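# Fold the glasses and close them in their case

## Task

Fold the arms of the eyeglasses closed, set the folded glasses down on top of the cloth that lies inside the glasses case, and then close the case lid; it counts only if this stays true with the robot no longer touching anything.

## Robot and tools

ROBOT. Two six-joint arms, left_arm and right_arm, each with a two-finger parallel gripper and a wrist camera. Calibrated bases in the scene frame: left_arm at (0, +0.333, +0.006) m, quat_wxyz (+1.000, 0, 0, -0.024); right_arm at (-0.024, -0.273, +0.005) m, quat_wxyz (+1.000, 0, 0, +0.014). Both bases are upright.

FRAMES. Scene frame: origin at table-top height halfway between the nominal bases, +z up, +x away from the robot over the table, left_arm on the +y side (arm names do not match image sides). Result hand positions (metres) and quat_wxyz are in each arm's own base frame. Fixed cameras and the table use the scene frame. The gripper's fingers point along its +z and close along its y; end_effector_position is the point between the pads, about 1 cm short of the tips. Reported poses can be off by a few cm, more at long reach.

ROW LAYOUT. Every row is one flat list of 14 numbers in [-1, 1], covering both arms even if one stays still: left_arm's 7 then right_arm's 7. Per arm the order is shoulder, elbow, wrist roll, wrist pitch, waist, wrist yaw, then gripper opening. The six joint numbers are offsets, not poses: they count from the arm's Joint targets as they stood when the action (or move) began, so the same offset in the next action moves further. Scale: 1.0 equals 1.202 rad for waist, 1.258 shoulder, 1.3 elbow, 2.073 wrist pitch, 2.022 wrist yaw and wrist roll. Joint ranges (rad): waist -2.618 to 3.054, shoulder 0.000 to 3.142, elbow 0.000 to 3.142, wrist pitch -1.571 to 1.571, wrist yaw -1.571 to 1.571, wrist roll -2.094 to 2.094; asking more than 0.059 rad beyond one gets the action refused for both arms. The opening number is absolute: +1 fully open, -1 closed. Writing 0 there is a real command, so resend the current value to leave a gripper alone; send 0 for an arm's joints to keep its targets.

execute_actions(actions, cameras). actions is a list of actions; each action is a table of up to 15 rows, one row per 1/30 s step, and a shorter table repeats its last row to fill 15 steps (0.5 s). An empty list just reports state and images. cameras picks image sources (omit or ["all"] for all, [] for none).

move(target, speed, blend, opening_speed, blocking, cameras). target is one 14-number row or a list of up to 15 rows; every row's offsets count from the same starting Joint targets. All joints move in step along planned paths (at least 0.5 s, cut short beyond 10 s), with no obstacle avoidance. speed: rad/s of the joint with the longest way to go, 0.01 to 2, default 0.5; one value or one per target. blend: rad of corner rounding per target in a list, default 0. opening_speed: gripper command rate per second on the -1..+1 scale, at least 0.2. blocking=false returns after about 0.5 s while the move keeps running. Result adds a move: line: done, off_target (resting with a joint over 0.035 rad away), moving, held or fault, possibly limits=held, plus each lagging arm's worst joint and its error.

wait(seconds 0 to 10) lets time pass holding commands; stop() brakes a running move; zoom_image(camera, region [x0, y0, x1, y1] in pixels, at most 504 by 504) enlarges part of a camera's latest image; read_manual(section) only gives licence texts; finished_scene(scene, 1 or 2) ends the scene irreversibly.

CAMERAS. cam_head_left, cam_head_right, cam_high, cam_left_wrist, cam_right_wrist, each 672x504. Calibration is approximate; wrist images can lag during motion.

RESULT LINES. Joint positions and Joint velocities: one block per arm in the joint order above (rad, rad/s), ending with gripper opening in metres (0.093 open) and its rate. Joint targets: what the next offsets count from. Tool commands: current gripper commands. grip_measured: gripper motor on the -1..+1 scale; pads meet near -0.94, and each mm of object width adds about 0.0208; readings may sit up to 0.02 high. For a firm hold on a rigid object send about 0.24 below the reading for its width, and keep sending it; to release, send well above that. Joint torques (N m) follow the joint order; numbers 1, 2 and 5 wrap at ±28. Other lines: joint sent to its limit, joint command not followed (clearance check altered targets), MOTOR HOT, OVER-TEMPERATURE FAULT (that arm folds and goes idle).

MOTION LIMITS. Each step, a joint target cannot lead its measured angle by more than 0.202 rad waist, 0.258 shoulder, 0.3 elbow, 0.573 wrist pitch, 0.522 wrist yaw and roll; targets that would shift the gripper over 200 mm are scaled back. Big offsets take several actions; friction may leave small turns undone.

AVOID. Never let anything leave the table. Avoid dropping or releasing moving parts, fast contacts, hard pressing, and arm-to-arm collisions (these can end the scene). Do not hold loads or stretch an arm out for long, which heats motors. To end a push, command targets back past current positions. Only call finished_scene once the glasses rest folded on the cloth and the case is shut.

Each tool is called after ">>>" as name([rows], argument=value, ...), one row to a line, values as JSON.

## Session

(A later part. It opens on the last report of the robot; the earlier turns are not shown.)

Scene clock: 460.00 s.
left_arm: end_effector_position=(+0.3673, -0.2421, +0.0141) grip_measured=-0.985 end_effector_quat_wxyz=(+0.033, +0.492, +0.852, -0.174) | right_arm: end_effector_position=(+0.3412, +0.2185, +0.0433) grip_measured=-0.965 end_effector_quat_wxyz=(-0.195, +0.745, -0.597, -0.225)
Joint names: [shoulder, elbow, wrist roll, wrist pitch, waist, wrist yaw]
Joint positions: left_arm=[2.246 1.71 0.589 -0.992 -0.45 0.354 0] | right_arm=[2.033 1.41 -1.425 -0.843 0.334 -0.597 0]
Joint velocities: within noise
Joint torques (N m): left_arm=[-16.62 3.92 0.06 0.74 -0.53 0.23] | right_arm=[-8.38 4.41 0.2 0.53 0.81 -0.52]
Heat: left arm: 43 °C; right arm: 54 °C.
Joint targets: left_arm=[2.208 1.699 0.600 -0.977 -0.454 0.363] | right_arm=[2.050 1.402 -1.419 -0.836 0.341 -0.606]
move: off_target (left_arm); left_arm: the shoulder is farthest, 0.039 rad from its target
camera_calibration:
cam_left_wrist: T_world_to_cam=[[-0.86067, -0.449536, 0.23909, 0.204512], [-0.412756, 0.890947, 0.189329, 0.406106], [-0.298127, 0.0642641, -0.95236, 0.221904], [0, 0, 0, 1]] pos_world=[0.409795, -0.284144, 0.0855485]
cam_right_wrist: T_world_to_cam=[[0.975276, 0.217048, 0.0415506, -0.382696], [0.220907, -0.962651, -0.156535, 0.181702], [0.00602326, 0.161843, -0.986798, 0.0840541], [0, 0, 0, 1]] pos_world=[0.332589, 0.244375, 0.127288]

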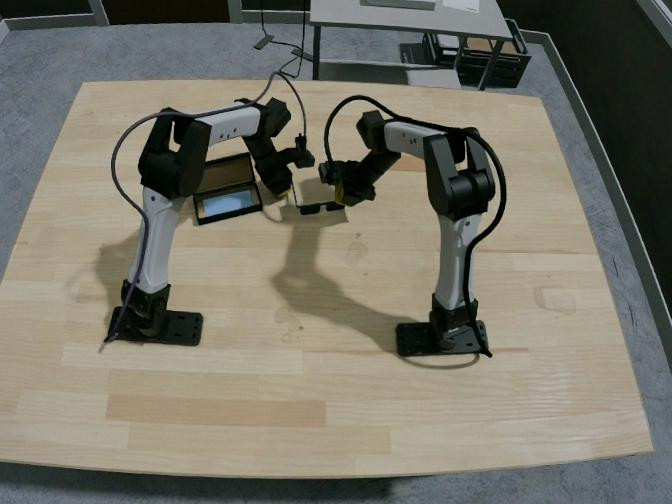

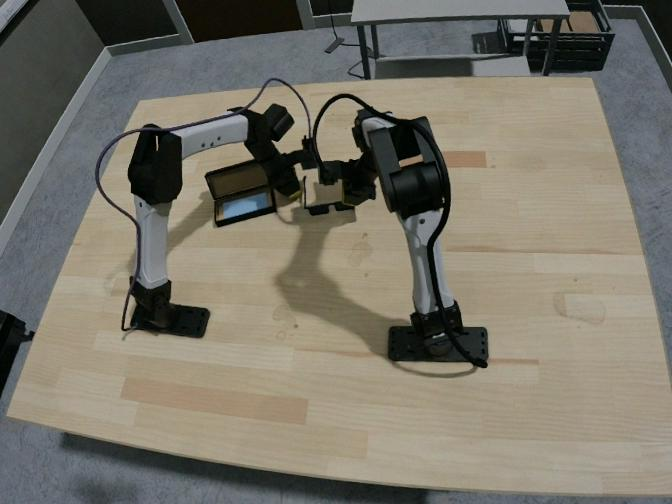

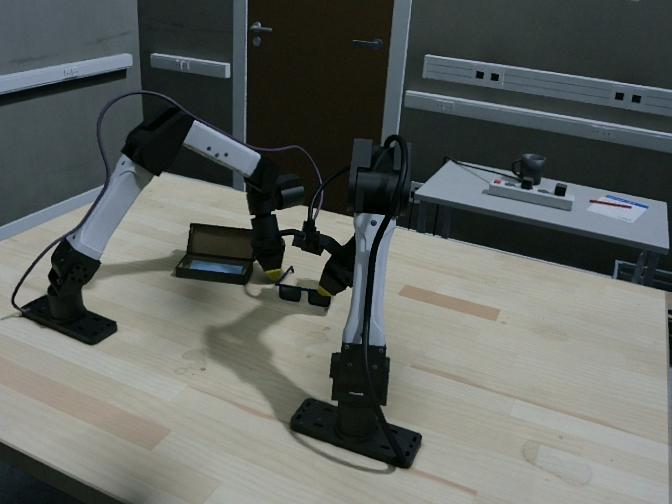

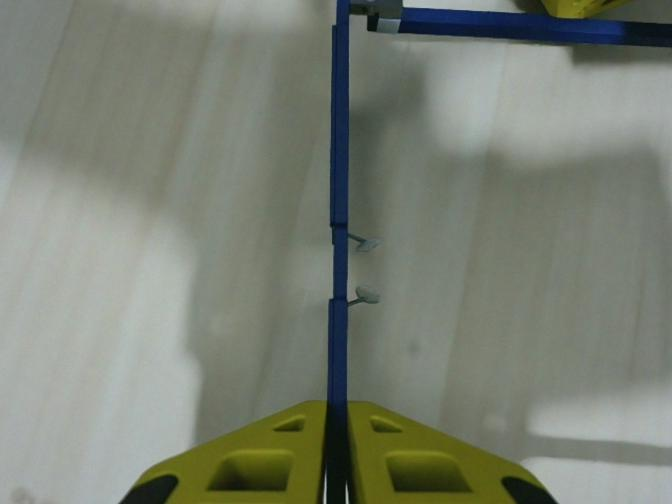

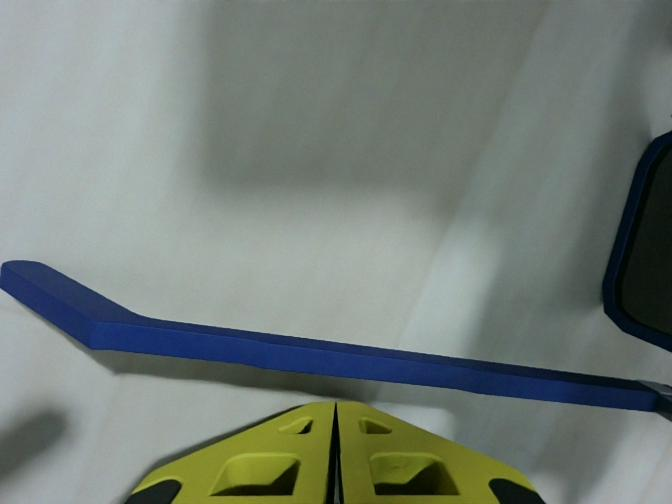

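>>> move(target=[-0.03,0,0,0,0,0,-1,0,0,0,0,0,0,-1], speed=0.1)

Scene clock: 481.63 s.
left_arm: end_effector_position=(+0.3694, -0.2432, +0.0234) grip_measured=-0.985 end_effector_quat_wxyz=(+0.044, +0.493, +0.851, -0.173) | right_arm: end_effector_position=(+0.3412, +0.2185, +0.0433) grip_measured=-0.965 end_effector_quat_wxyz=(-0.195, +0.745, -0.597, -0.225)
Joint names: [shoulder, elbow, wrist roll, wrist pitch, waist, wrist yaw]
Joint positions: left_arm=[2.224 1.71 0.589 -0.991 -0.45 0.354 0] | right_arm=[2.033 1.41 -1.425 -0.843 0.334 -0.597 0]
Joint velocities: within noise
Joint torques (N m): left_arm=[-18.1 3.95 0.04 0.78 -0.53 0.23] | right_arm=[-8.38 4.42 0.2 0.54 0.81 -0.52]
Heat: left arm: 49 °C; right arm: 54 °C.
Joint targets: left_arm=[2.170 1.699 0.600 -0.977 -0.454 0.363] | right_arm=[2.050 1.402 -1.419 -0.836 0.341 -0.606]
move: off_target (left_arm); left_arm: the shoulder is farthest, 0.054 rad from its target
camera_calibration:
cam_left_wrist: T_world_to_cam=[[-0.865538, -0.447186, 0.22554, 0.206357], [-0.416538, 0.892774, 0.171615, 0.408403], [-0.2781, 0.0545934, -0.958999, 0.221815], [0, 0, 0, 1]] pos_world=[0.410412, -0.284441, 0.0960906]
cam_right_wrist: T_world_to_cam=[[0.975276, 0.217048, 0.0415506, -0.382696], [0.220907, -0.962651, -0.156535, 0.181702], [0.00602326, 0.161843, -0.986798, 0.0840541], [0, 0, 0, 1]] pos_world=[0.332589, 0.244375, 0.127288]

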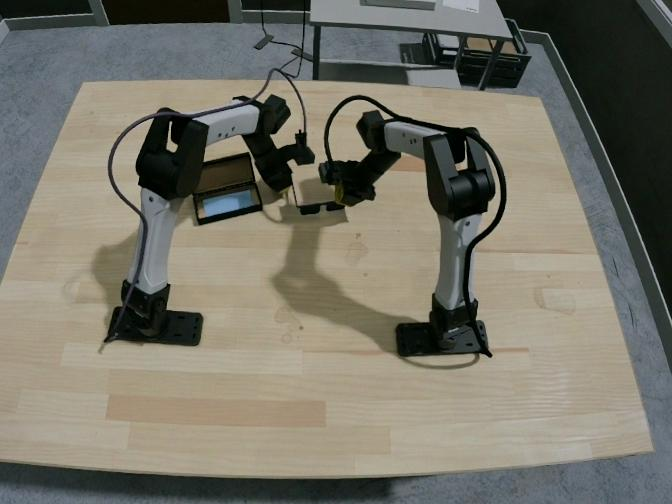

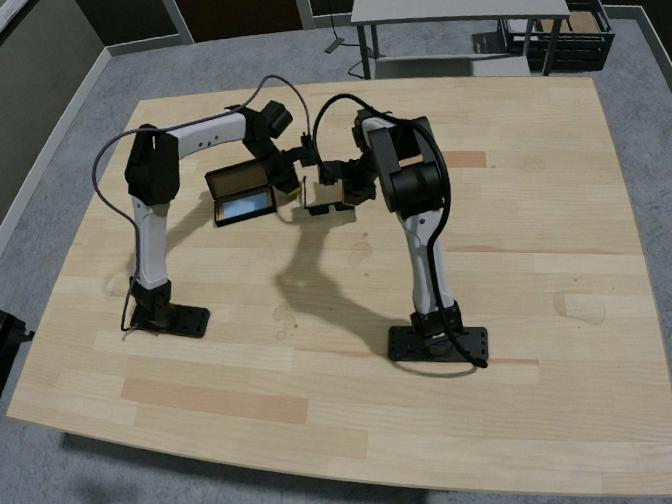

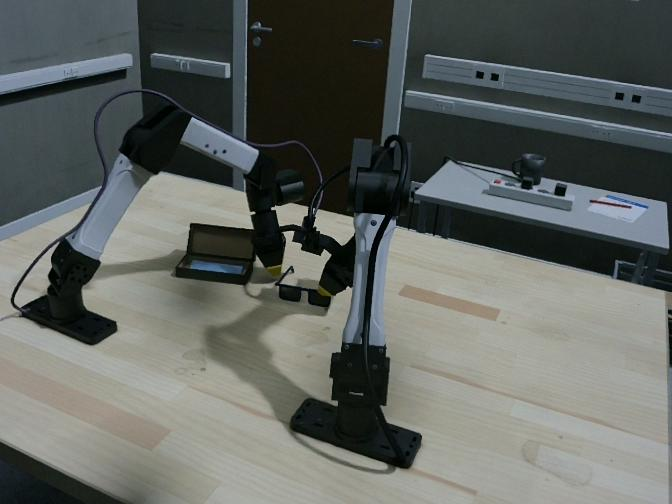

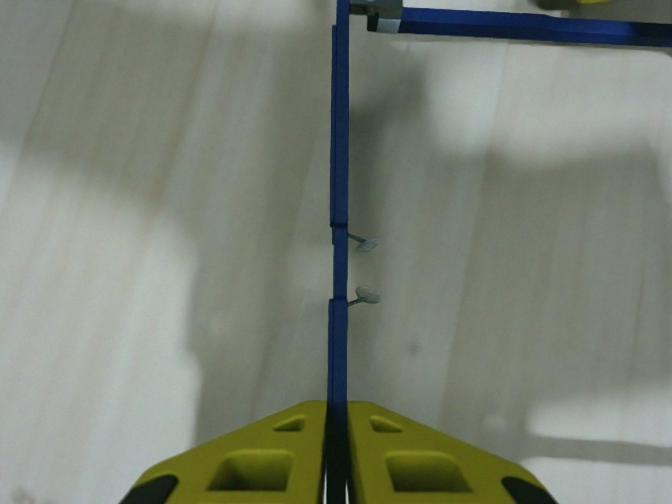

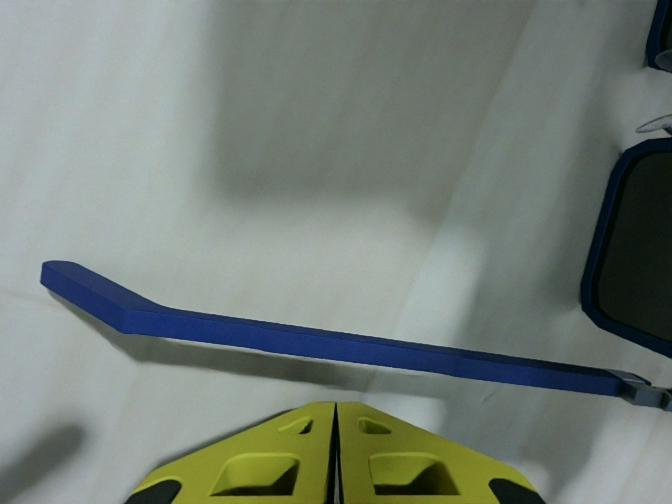

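>>> move([
  [0.1055,0.1226,0,-0.0177,-0.0582,-0.0033,-1,0,0,0,0,0,0,-1],
  [0.1311,0.1651,0,-0.022,-0.0904,-0.0056,-1,0,0,0,0,0,0,-1],
], speed=0.15, blend=0.03)

Scene clock: 495.33 s.
left_arm: end_effector_position=(+0.3749, -0.2989, +0.0362) grip_measured=-0.985 end_effector_quat_wxyz=(+0.069, +0.540, +0.820, -0.174) | right_arm: end_effector_position=(+0.3413, +0.2185, +0.0433) grip_measured=-0.965 end_effector_quat_wxyz=(-0.195, +0.744, -0.598, -0.225)
Joint names: [shoulder, elbow, wrist roll, wrist pitch, waist, wrist yaw]
Joint positions: left_arm=[2.303 1.888 0.59 -1.022 -0.551 0.353 0] | right_arm=[2.033 1.41 -1.422 -0.843 0.334 -0.597 0]
Joint velocities: within noise
Joint torques (N m): left_arm=[-10.41 7.1 0.03 0.75 -1.07 0.12] | right_arm=[-8.39 4.42 0.16 0.53 0.81 -0.52]
Heat: left arm: 54 °C; right arm: 54 °C.
Joint targets: left_arm=[2.335 1.914 0.600 -1.022 -0.563 0.352] | right_arm=[2.050 1.402 -1.419 -0.836 0.341 -0.606]
move: done; blend cut to 0.0276 rad at target 1
camera_calibration:
cam_left_wrist: T_world_to_cam=[[-0.918639, -0.349668, 0.183939, 0.23384], [-0.332322, 0.935636, 0.118942, 0.441362], [-0.213691, 0.0481381, -0.975715, 0.213257], [0, 0, 0, 1]] pos_world=[0.40706, -0.341453, 0.112569]
cam_right_wrist: T_world_to_cam=[[0.975949, 0.214302, 0.0399791, -0.382338], [0.217944, -0.963306, -0.156657, 0.182872], [0.00494006, 0.161603, -0.986844, 0.0844819], [0, 0, 0, 1]] pos_world=[0.332869, 0.244445, 0.127304]

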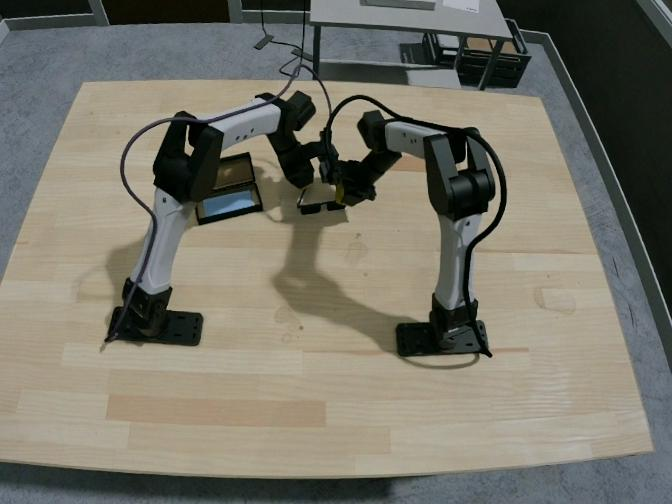

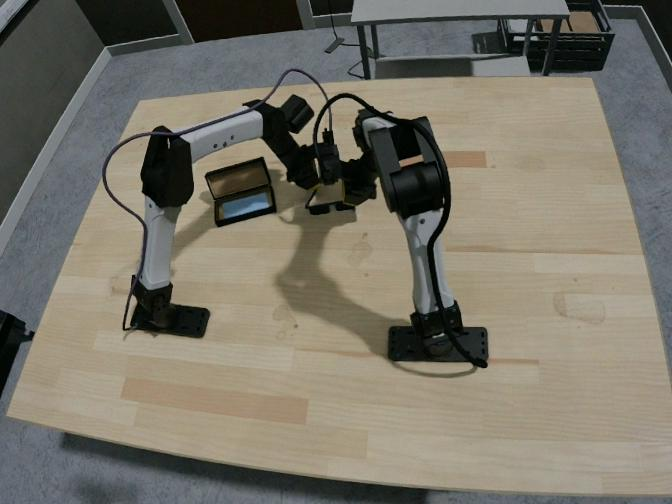

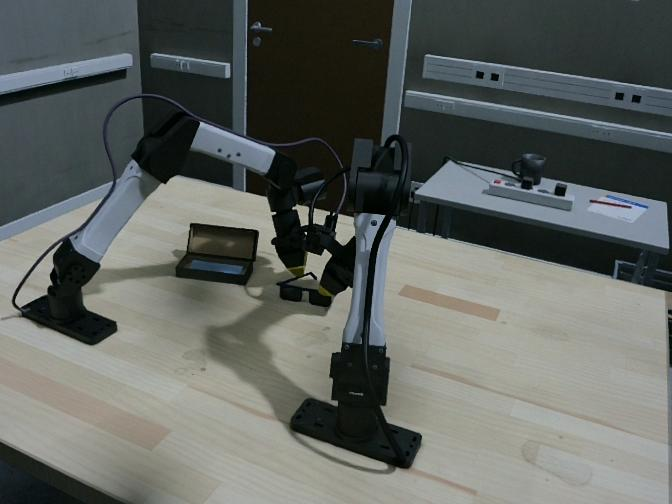

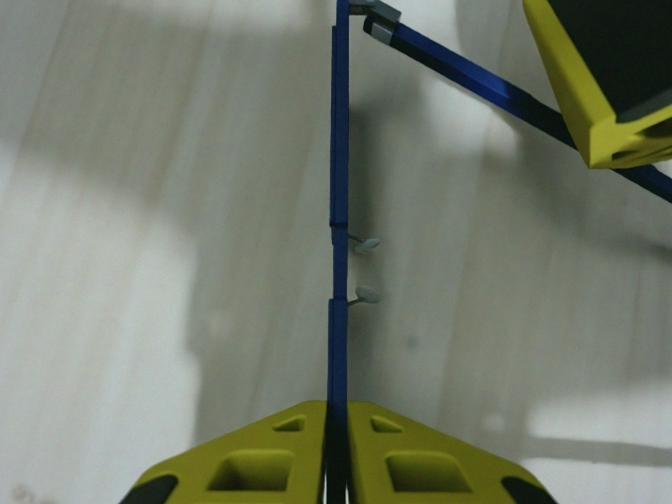

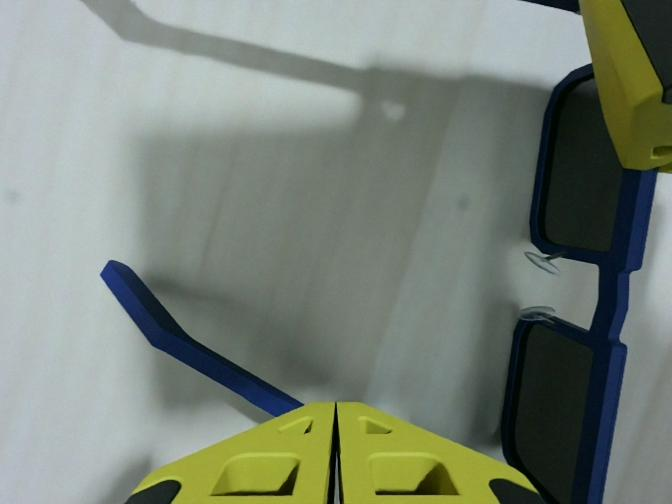

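>>> move([
  [0.0159,0,-0.544,0,0,0,-1,0,0,0,0,0,0,-1],
  [0.025,0.0083,-0.544,0.0049,-0.0347,-0.0029,-1,0,0,0,0,0,0,-1],
], speed=0.4)

Scene clock: 519.90 s.
left_arm: end_effector_position=(+0.3725, -0.3127, +0.0343) grip_measured=-0.985 end_effector_quat_wxyz=(-0.024, +0.060, +0.981, -0.185) | right_arm: end_effector_position=(+0.3401, +0.2178, +0.0430) grip_measured=-0.965 end_effector_quat_wxyz=(-0.193, +0.744, -0.598, -0.227)
Joint names: [shoulder, elbow, wrist roll, wrist pitch, waist, wrist yaw]
Joint positions: left_arm=[2.321 1.911 -0.485 -1.013 -0.581 0.346 0] | right_arm=[2.033 1.409 -1.425 -0.848 0.333 -0.597 0]
Joint velocities: within noise
Joint torques (N m): left_arm=[-9.17 6.2 -0.21 0.82 -2.06 0.07] | right_arm=[-8.36 4.46 0.2 0.58 0.87 -0.51]
Heat: left arm: 51 °C; right arm: 55 °C.
Joint targets: left_arm=[2.366 1.925 -0.500 -1.012 -0.605 0.346] | right_arm=[2.050 1.402 -1.419 -0.836 0.341 -0.605]
move: off_target (left_arm); left_arm: the shoulder is farthest, 0.046 rad from its target
camera_calibration:
cam_left_wrist: T_world_to_cam=[[-0.125978, -0.93031, 0.344461, -0.255189], [-0.86871, 0.271122, 0.41453, 0.435602], [-0.479032, -0.247016, -0.842325, 0.213532], [0, 0, 0, 1]] pos_world=[0.448553, -0.30276, 0.087196]
cam_right_wrist: T_world_to_cam=[[0.975739, 0.216076, 0.0352752, -0.381108], [0.218936, -0.963206, -0.155888, 0.181984], [0.000293647, 0.159829, -0.987145, 0.0862716], [0, 0, 0, 1]] pos_world=[0.331994, 0.243848, 0.126975]

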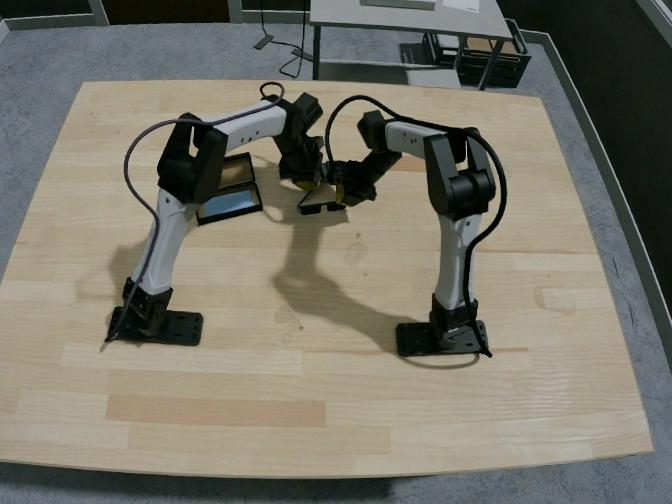

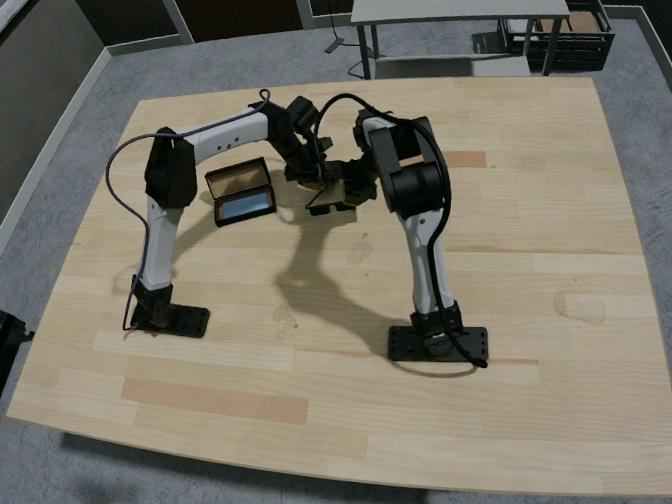

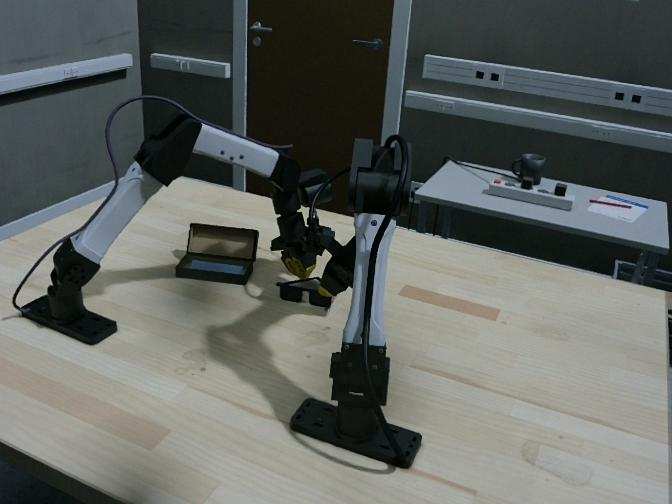

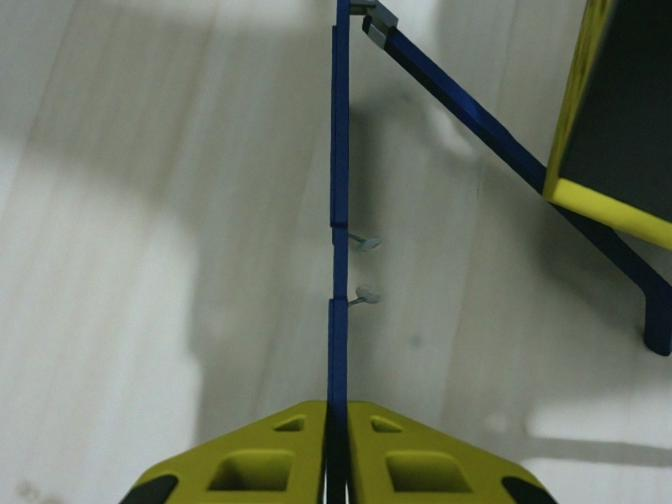

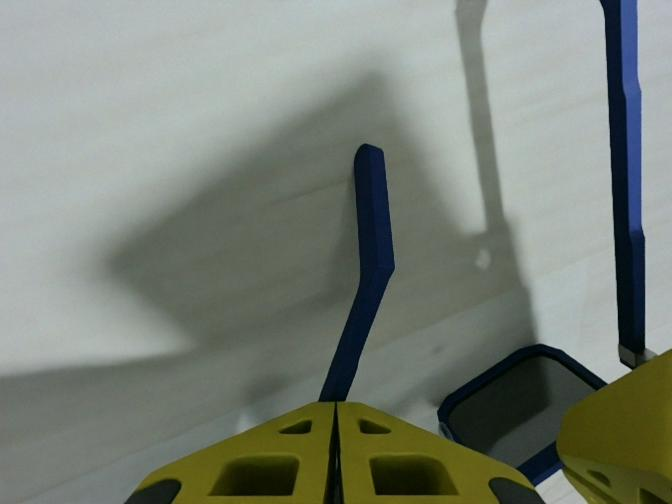

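>>> move([
  [-0.1002,0,0,0,0,0,-1,0,0,0,0,0,0,-1],
  [-0.0922,-0.0131,0,-0.0063,0.0757,0.0049,-1,0,0,0,0,0,0,-1],
  [-0.0143,-0.0131,0,-0.0063,0.0757,0.0049,-1,0,0,0,0,0,0,-1],
], speed=0.3)

Scene clock: 536.63 s.
left_arm: end_effector_position=(+0.3923, -0.2833, +0.0289) grip_measured=-0.985 end_effector_quat_wxyz=(-0.025, +0.020, +0.983, -0.181) | right_arm: end_effector_position=(+0.3401, +0.2178, +0.0430) grip_measured=-0.965 end_effector_quat_wxyz=(-0.193, +0.744, -0.598, -0.227)
Joint names: [shoulder, elbow, wrist roll, wrist pitch, waist, wrist yaw]
Joint positions: left_arm=[2.332 1.911 -0.49 -1.02 -0.508 0.344 0] | right_arm=[2.033 1.409 -1.425 -0.848 0.333 -0.597 0]
Joint velocities: within noise
Joint torques (N m): left_arm=[-12.11 4.78 -0.15 0.71 -0.61 0.18] | right_arm=[-8.38 4.46 0.19 0.58 0.85 -0.51]
Heat: left arm: 50 °C; right arm: 55 °C.
Joint targets: left_arm=[2.348 1.908 -0.500 -1.025 -0.514 0.356] | right_arm=[2.050 1.402 -1.419 -0.836 0.341 -0.605]
move: done
camera_calibration:
cam_left_wrist: T_world_to_cam=[[-0.0473161, -0.94079, 0.335672, -0.257091], [-0.880066, 0.19822, 0.4315, 0.430335], [-0.472488, -0.274997, -0.837336, 0.215034], [0, 0, 0, 1]] pos_world=[0.46816, -0.268036, 0.0806651]
cam_right_wrist: T_world_to_cam=[[0.975739, 0.216076, 0.0352752, -0.381108], [0.218936, -0.963206, -0.155888, 0.181984], [0.000293647, 0.159829, -0.987145, 0.0862716], [0, 0, 0, 1]] pos_world=[0.331994, 0.243848, 0.126975]

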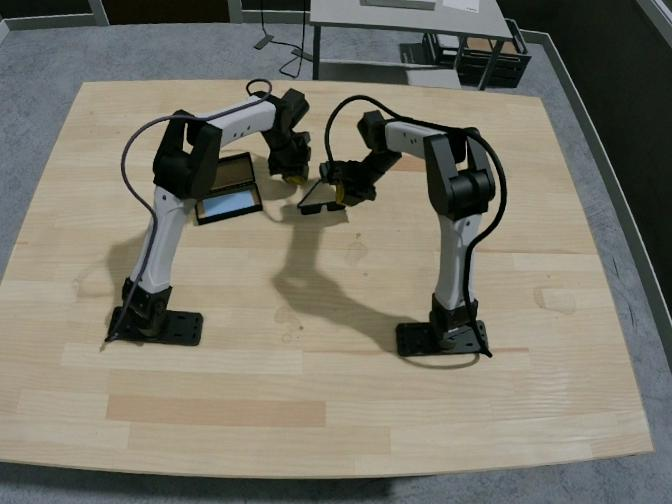

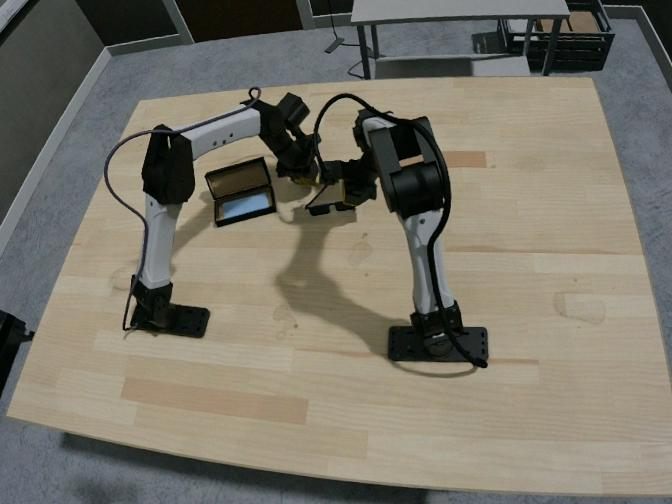

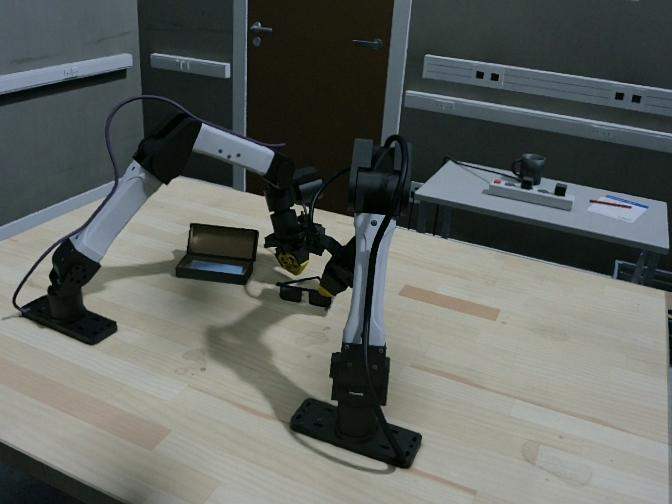

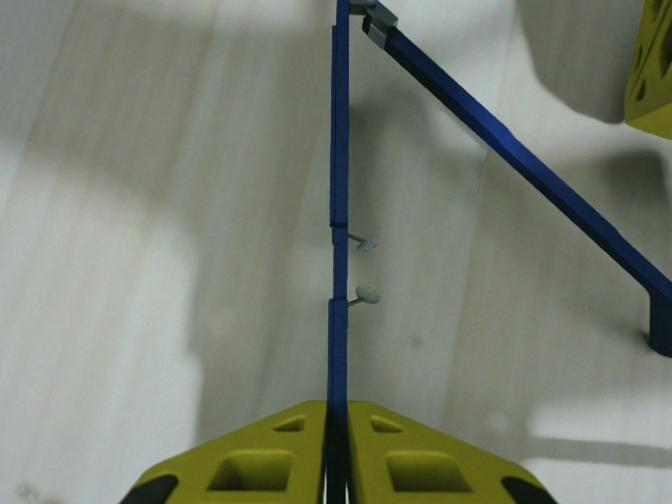

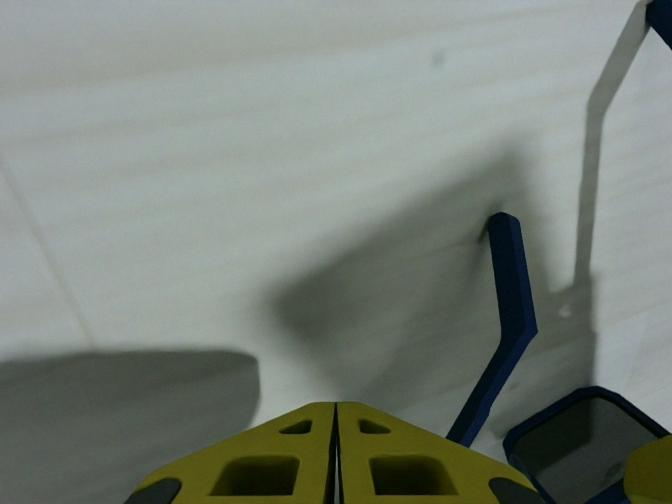

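>>> move([
  [0.0159,0,0,0,0,0,-1,0,0,0,0,0,0,-1],
  [0.0215,0.0129,0,0.0063,-0.0755,-0.0049,-1,0,0,0,0,0,0,-1],
], speed=0.15)

Scene clock: 544.33 s.
left_arm: end_effector_position=(+0.3649, -0.3168, +0.0201) grip_measured=-0.985 end_effector_quat_wxyz=(-0.040, +0.062, +0.982, -0.176) | right_arm: end_effector_position=(+0.3401, +0.2180, +0.0431) grip_measured=-0.965 end_effector_quat_wxyz=(-0.193, +0.744, -0.598, -0.227)
Joint names: [shoulder, elbow, wrist roll, wrist pitch, waist, wrist yaw]
Joint positions: left_arm=[2.351 1.911 -0.491 -1.015 -0.597 0.344 0] | right_arm=[2.033 1.409 -1.425 -0.848 0.333 -0.598 0]
Joint velocities: within noise
Joint torques (N m): left_arm=[-11.47 6.12 -0.13 0.76 -0.76 0.08] | right_arm=[-8.36 4.46 0.2 0.58 0.88 -0.51]
Heat: left arm: 51 °C; right arm: 56 °C.
Joint targets: left_arm=[2.375 1.924 -0.500 -1.012 -0.604 0.346] | right_arm=[2.050 1.402 -1.419 -0.836 0.341 -0.605]
move: done
camera_calibration:
cam_left_wrist: T_world_to_cam=[[-0.126151, -0.935723, 0.329405, -0.256408], [-0.853582, 0.27158, 0.444569, 0.429994], [-0.505453, -0.225092, -0.832977, 0.21326], [0, 0, 0, 1]] pos_world=[0.442482, -0.308702, 0.0709413]
cam_right_wrist: T_world_to_cam=[[0.975715, 0.216143, 0.0355233, -0.381181], [0.219042, -0.962994, -0.157047, 0.182134], [0.000264041, 0.161015, -0.986952, 0.0861016], [0, 0, 0, 1]] pos_world=[0.332006, 0.24392, 0.127123]

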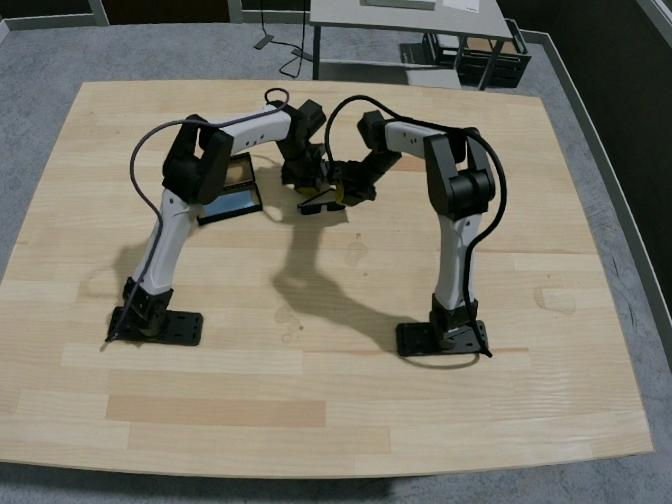

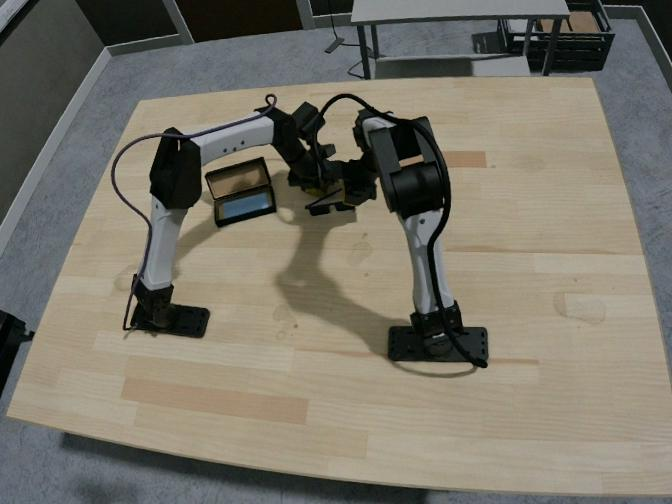

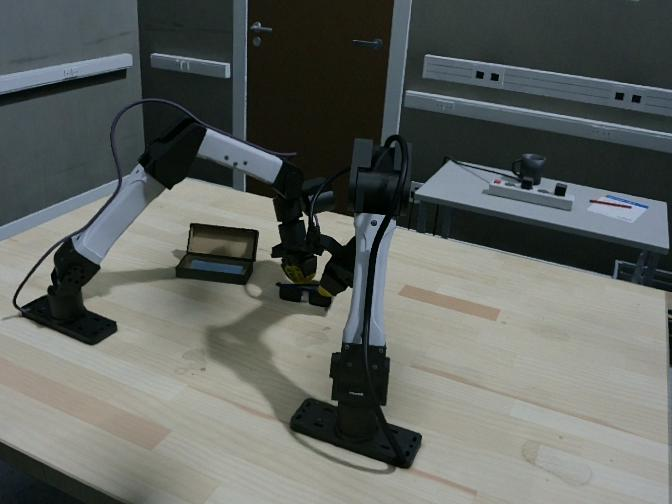

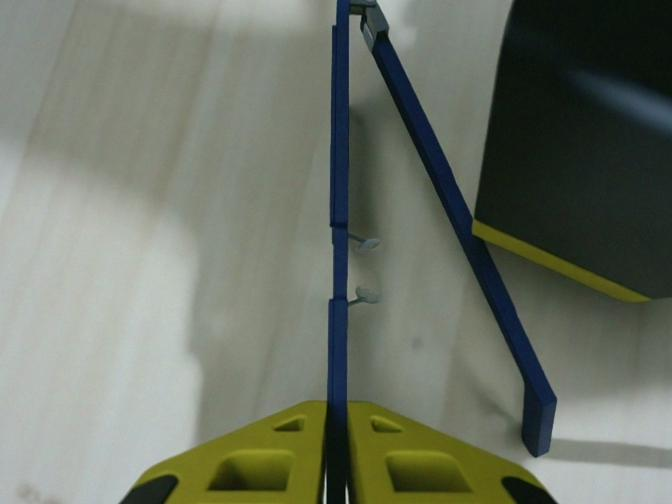

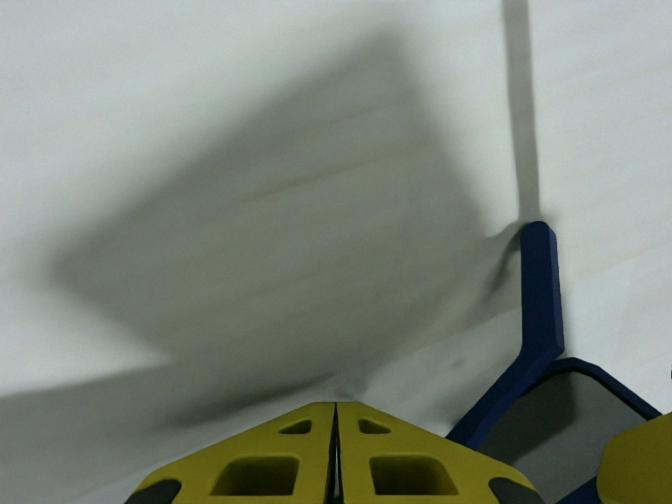

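>>> move(target=[-0.0139,-0.0255,0,0.0144,-0.0355,-0.0031,-1,0,0,0,0,0,0,-1], speed=0.1)

Scene clock: 550.70 s.
left_arm: end_effector_position=(+0.3535, -0.3304, +0.0186) grip_measured=-0.985 end_effector_quat_wxyz=(-0.040, +0.081, +0.981, -0.174) | right_arm: end_effector_position=(+0.3401, +0.2180, +0.0431) grip_measured=-0.965 end_effector_quat_wxyz=(-0.193, +0.744, -0.598, -0.227)
Joint names: [shoulder, elbow, wrist roll, wrist pitch, waist, wrist yaw]
Joint positions: left_arm=[2.351 1.906 -0.491 -1.005 -0.635 0.34 0] | right_arm=[2.033 1.409 -1.424 -0.848 0.333 -0.598 0]
Joint velocities: within noise
Joint torques (N m): left_arm=[-13.23 3.85 -0.17 0.99 -1.05 0.05] | right_arm=[-8.36 4.48 0.19 0.57 0.87 -0.51]
Heat: left arm: 50 °C; right arm: 56 °C.
Joint targets: left_arm=[2.358 1.891 -0.500 -0.982 -0.647 0.339] | right_arm=[2.050 1.402 -1.419 -0.836 0.341 -0.605]
move: done
camera_calibration:
cam_left_wrist: T_world_to_cam=[[-0.163209, -0.930595, 0.327651, -0.25521], [-0.845341, 0.303138, 0.439894, 0.432243], [-0.508686, -0.205182, -0.836145, 0.210953], [0, 0, 0, 1]] pos_world=[0.431049, -0.325242, 0.0698661]
cam_right_wrist: T_world_to_cam=[[0.975866, 0.215533, 0.0350896, -0.38108], [0.218371, -0.963144, -0.157062, 0.182396], [-0.0000557749, 0.160934, -0.986965, 0.0862286], [0, 0, 0, 1]] pos_world=[0.332058, 0.243932, 0.127124]

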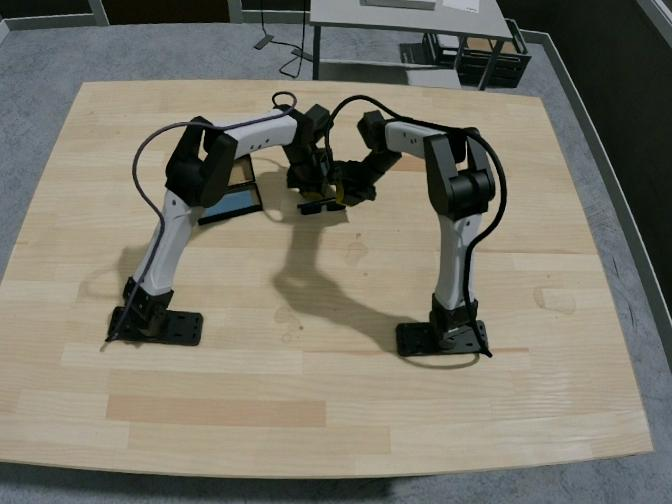

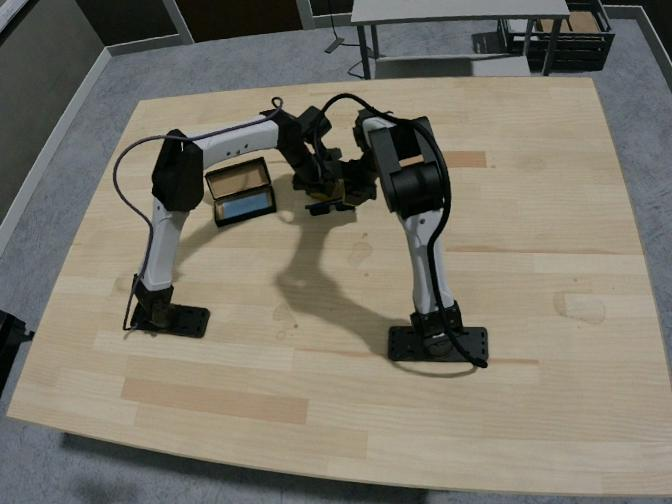

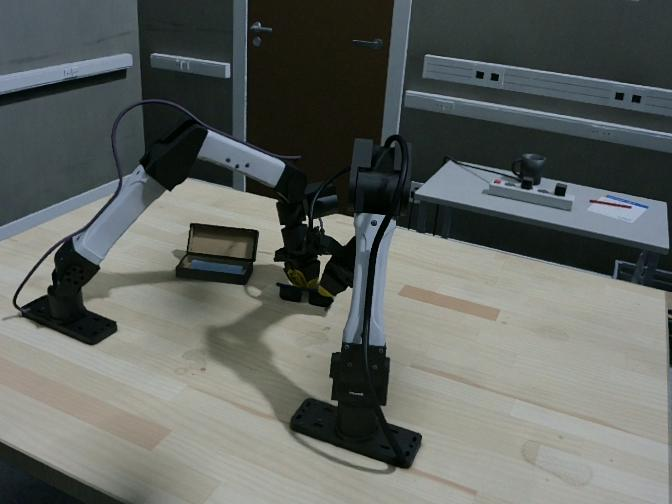

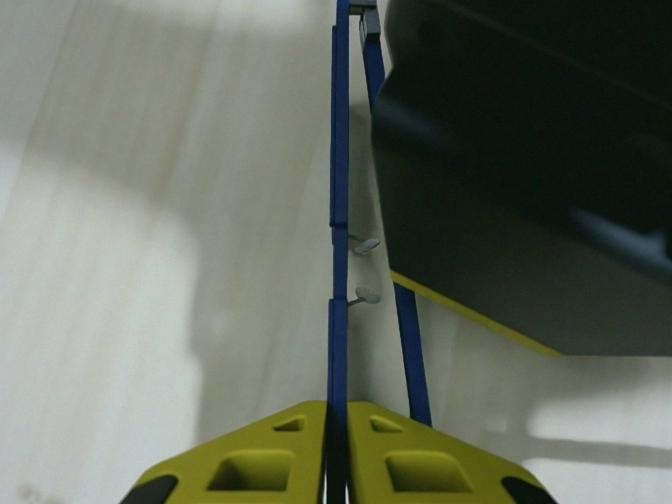

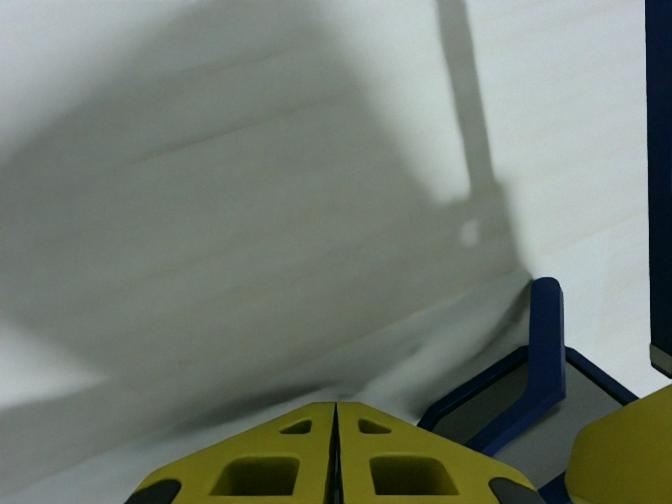

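>>> move([
  [0,0,0,0,0,0,-1,0,0,0,0,0,0,-0.78],
  [0,0,0,0,0,0,-1,-0.0151,0.1577,-0.0267,-0.123,-0.0541,-0.002,-0.78],
], speed=0.15, opening_speed=0.3)

Scene clock: 595.77 s.
left_arm: end_effector_position=(+0.3534, -0.3326, +0.0188) grip_measured=-0.985 end_effector_quat_wxyz=(-0.038, +0.083, +0.980, -0.176) | right_arm: end_effector_position=(+0.3514, +0.2011, +0.0845) grip_measured=-0.782 end_effector_quat_wxyz=(-0.181, +0.737, -0.608, -0.233)
Joint names: [shoulder, elbow, wrist roll, wrist pitch, waist, wrist yaw]
Joint positions: left_arm=[2.351 1.906 -0.491 -0.999 -0.639 0.34 0] | right_arm=[2.033 1.584 -1.466 -1.079 0.283 -0.598 0.008]
Joint velocities: within noise
Joint torques (N m): left_arm=[-13.23 3.88 -0.15 0.94 -0.8 0.07] | right_arm=[-10.07 7.06 0.05 0.23 -0.4 -0.54]
Heat: left arm: 52 °C; right arm: 57 °C.
Joint targets: left_arm=[2.358 1.891 -0.500 -0.982 -0.647 0.339] | right_arm=[2.031 1.607 -1.473 -1.091 0.276 -0.610]
move: done
camera_calibration:
cam_left_wrist: T_world_to_cam=[[-0.16847, -0.928693, 0.330373, -0.254924], [-0.846454, 0.308051, 0.434305, 0.434921], [-0.505108, -0.206478, -0.837993, 0.208957], [0, 0, 0, 1]] pos_world=[0.43074, -0.327579, 0.0704359]
cam_right_wrist: T_world_to_cam=[[0.979502, 0.201408, 0.0032721, -0.38569], [0.199566, -0.968083, -0.151617, 0.177325], [-0.0273692, 0.149163, -0.988434, 0.141836], [0, 0, 0, 1]] pos_world=[0.346278, 0.228189, 0.168343]

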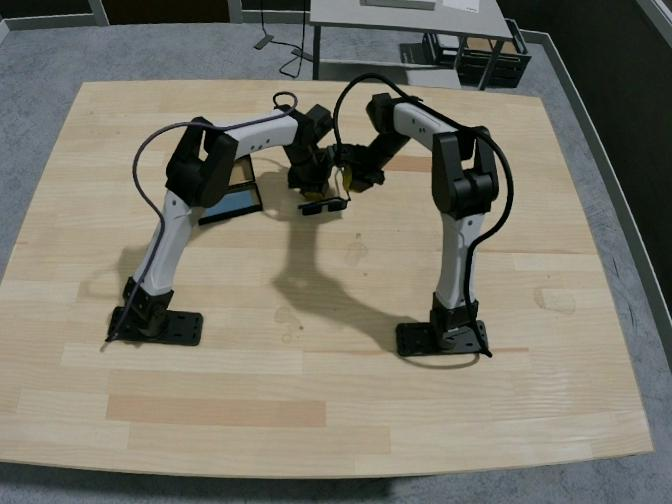

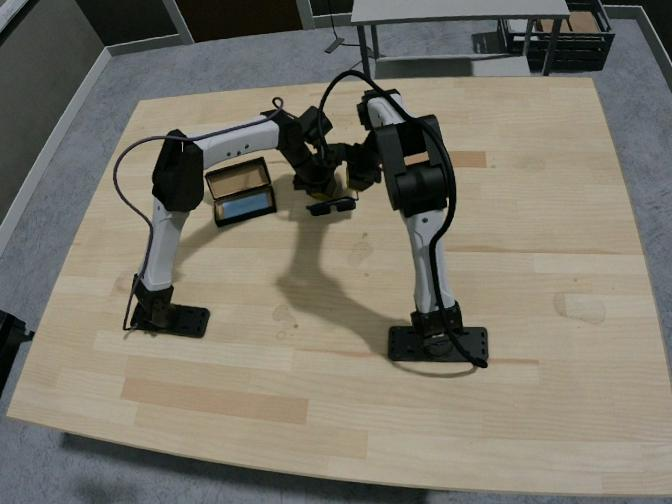

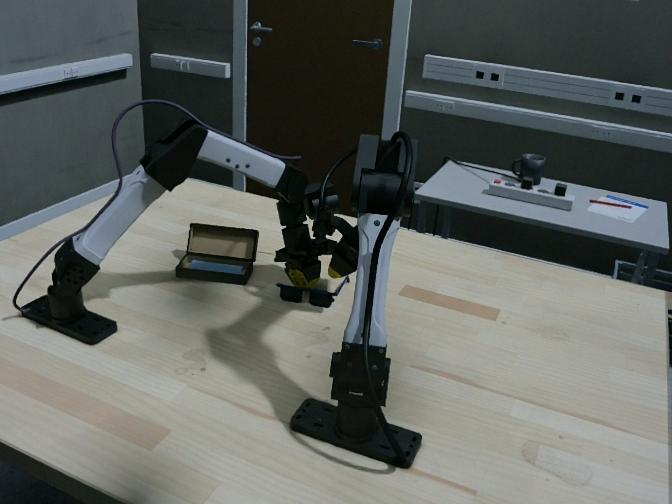

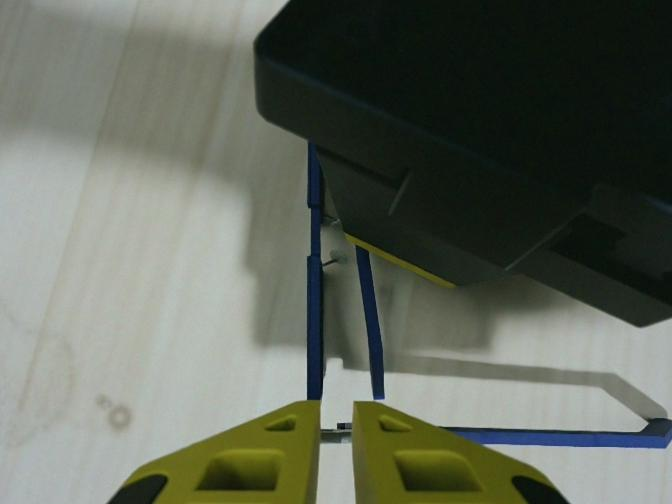

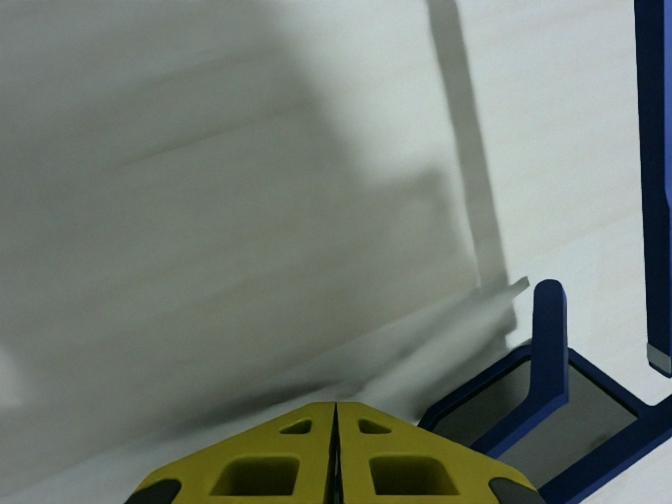

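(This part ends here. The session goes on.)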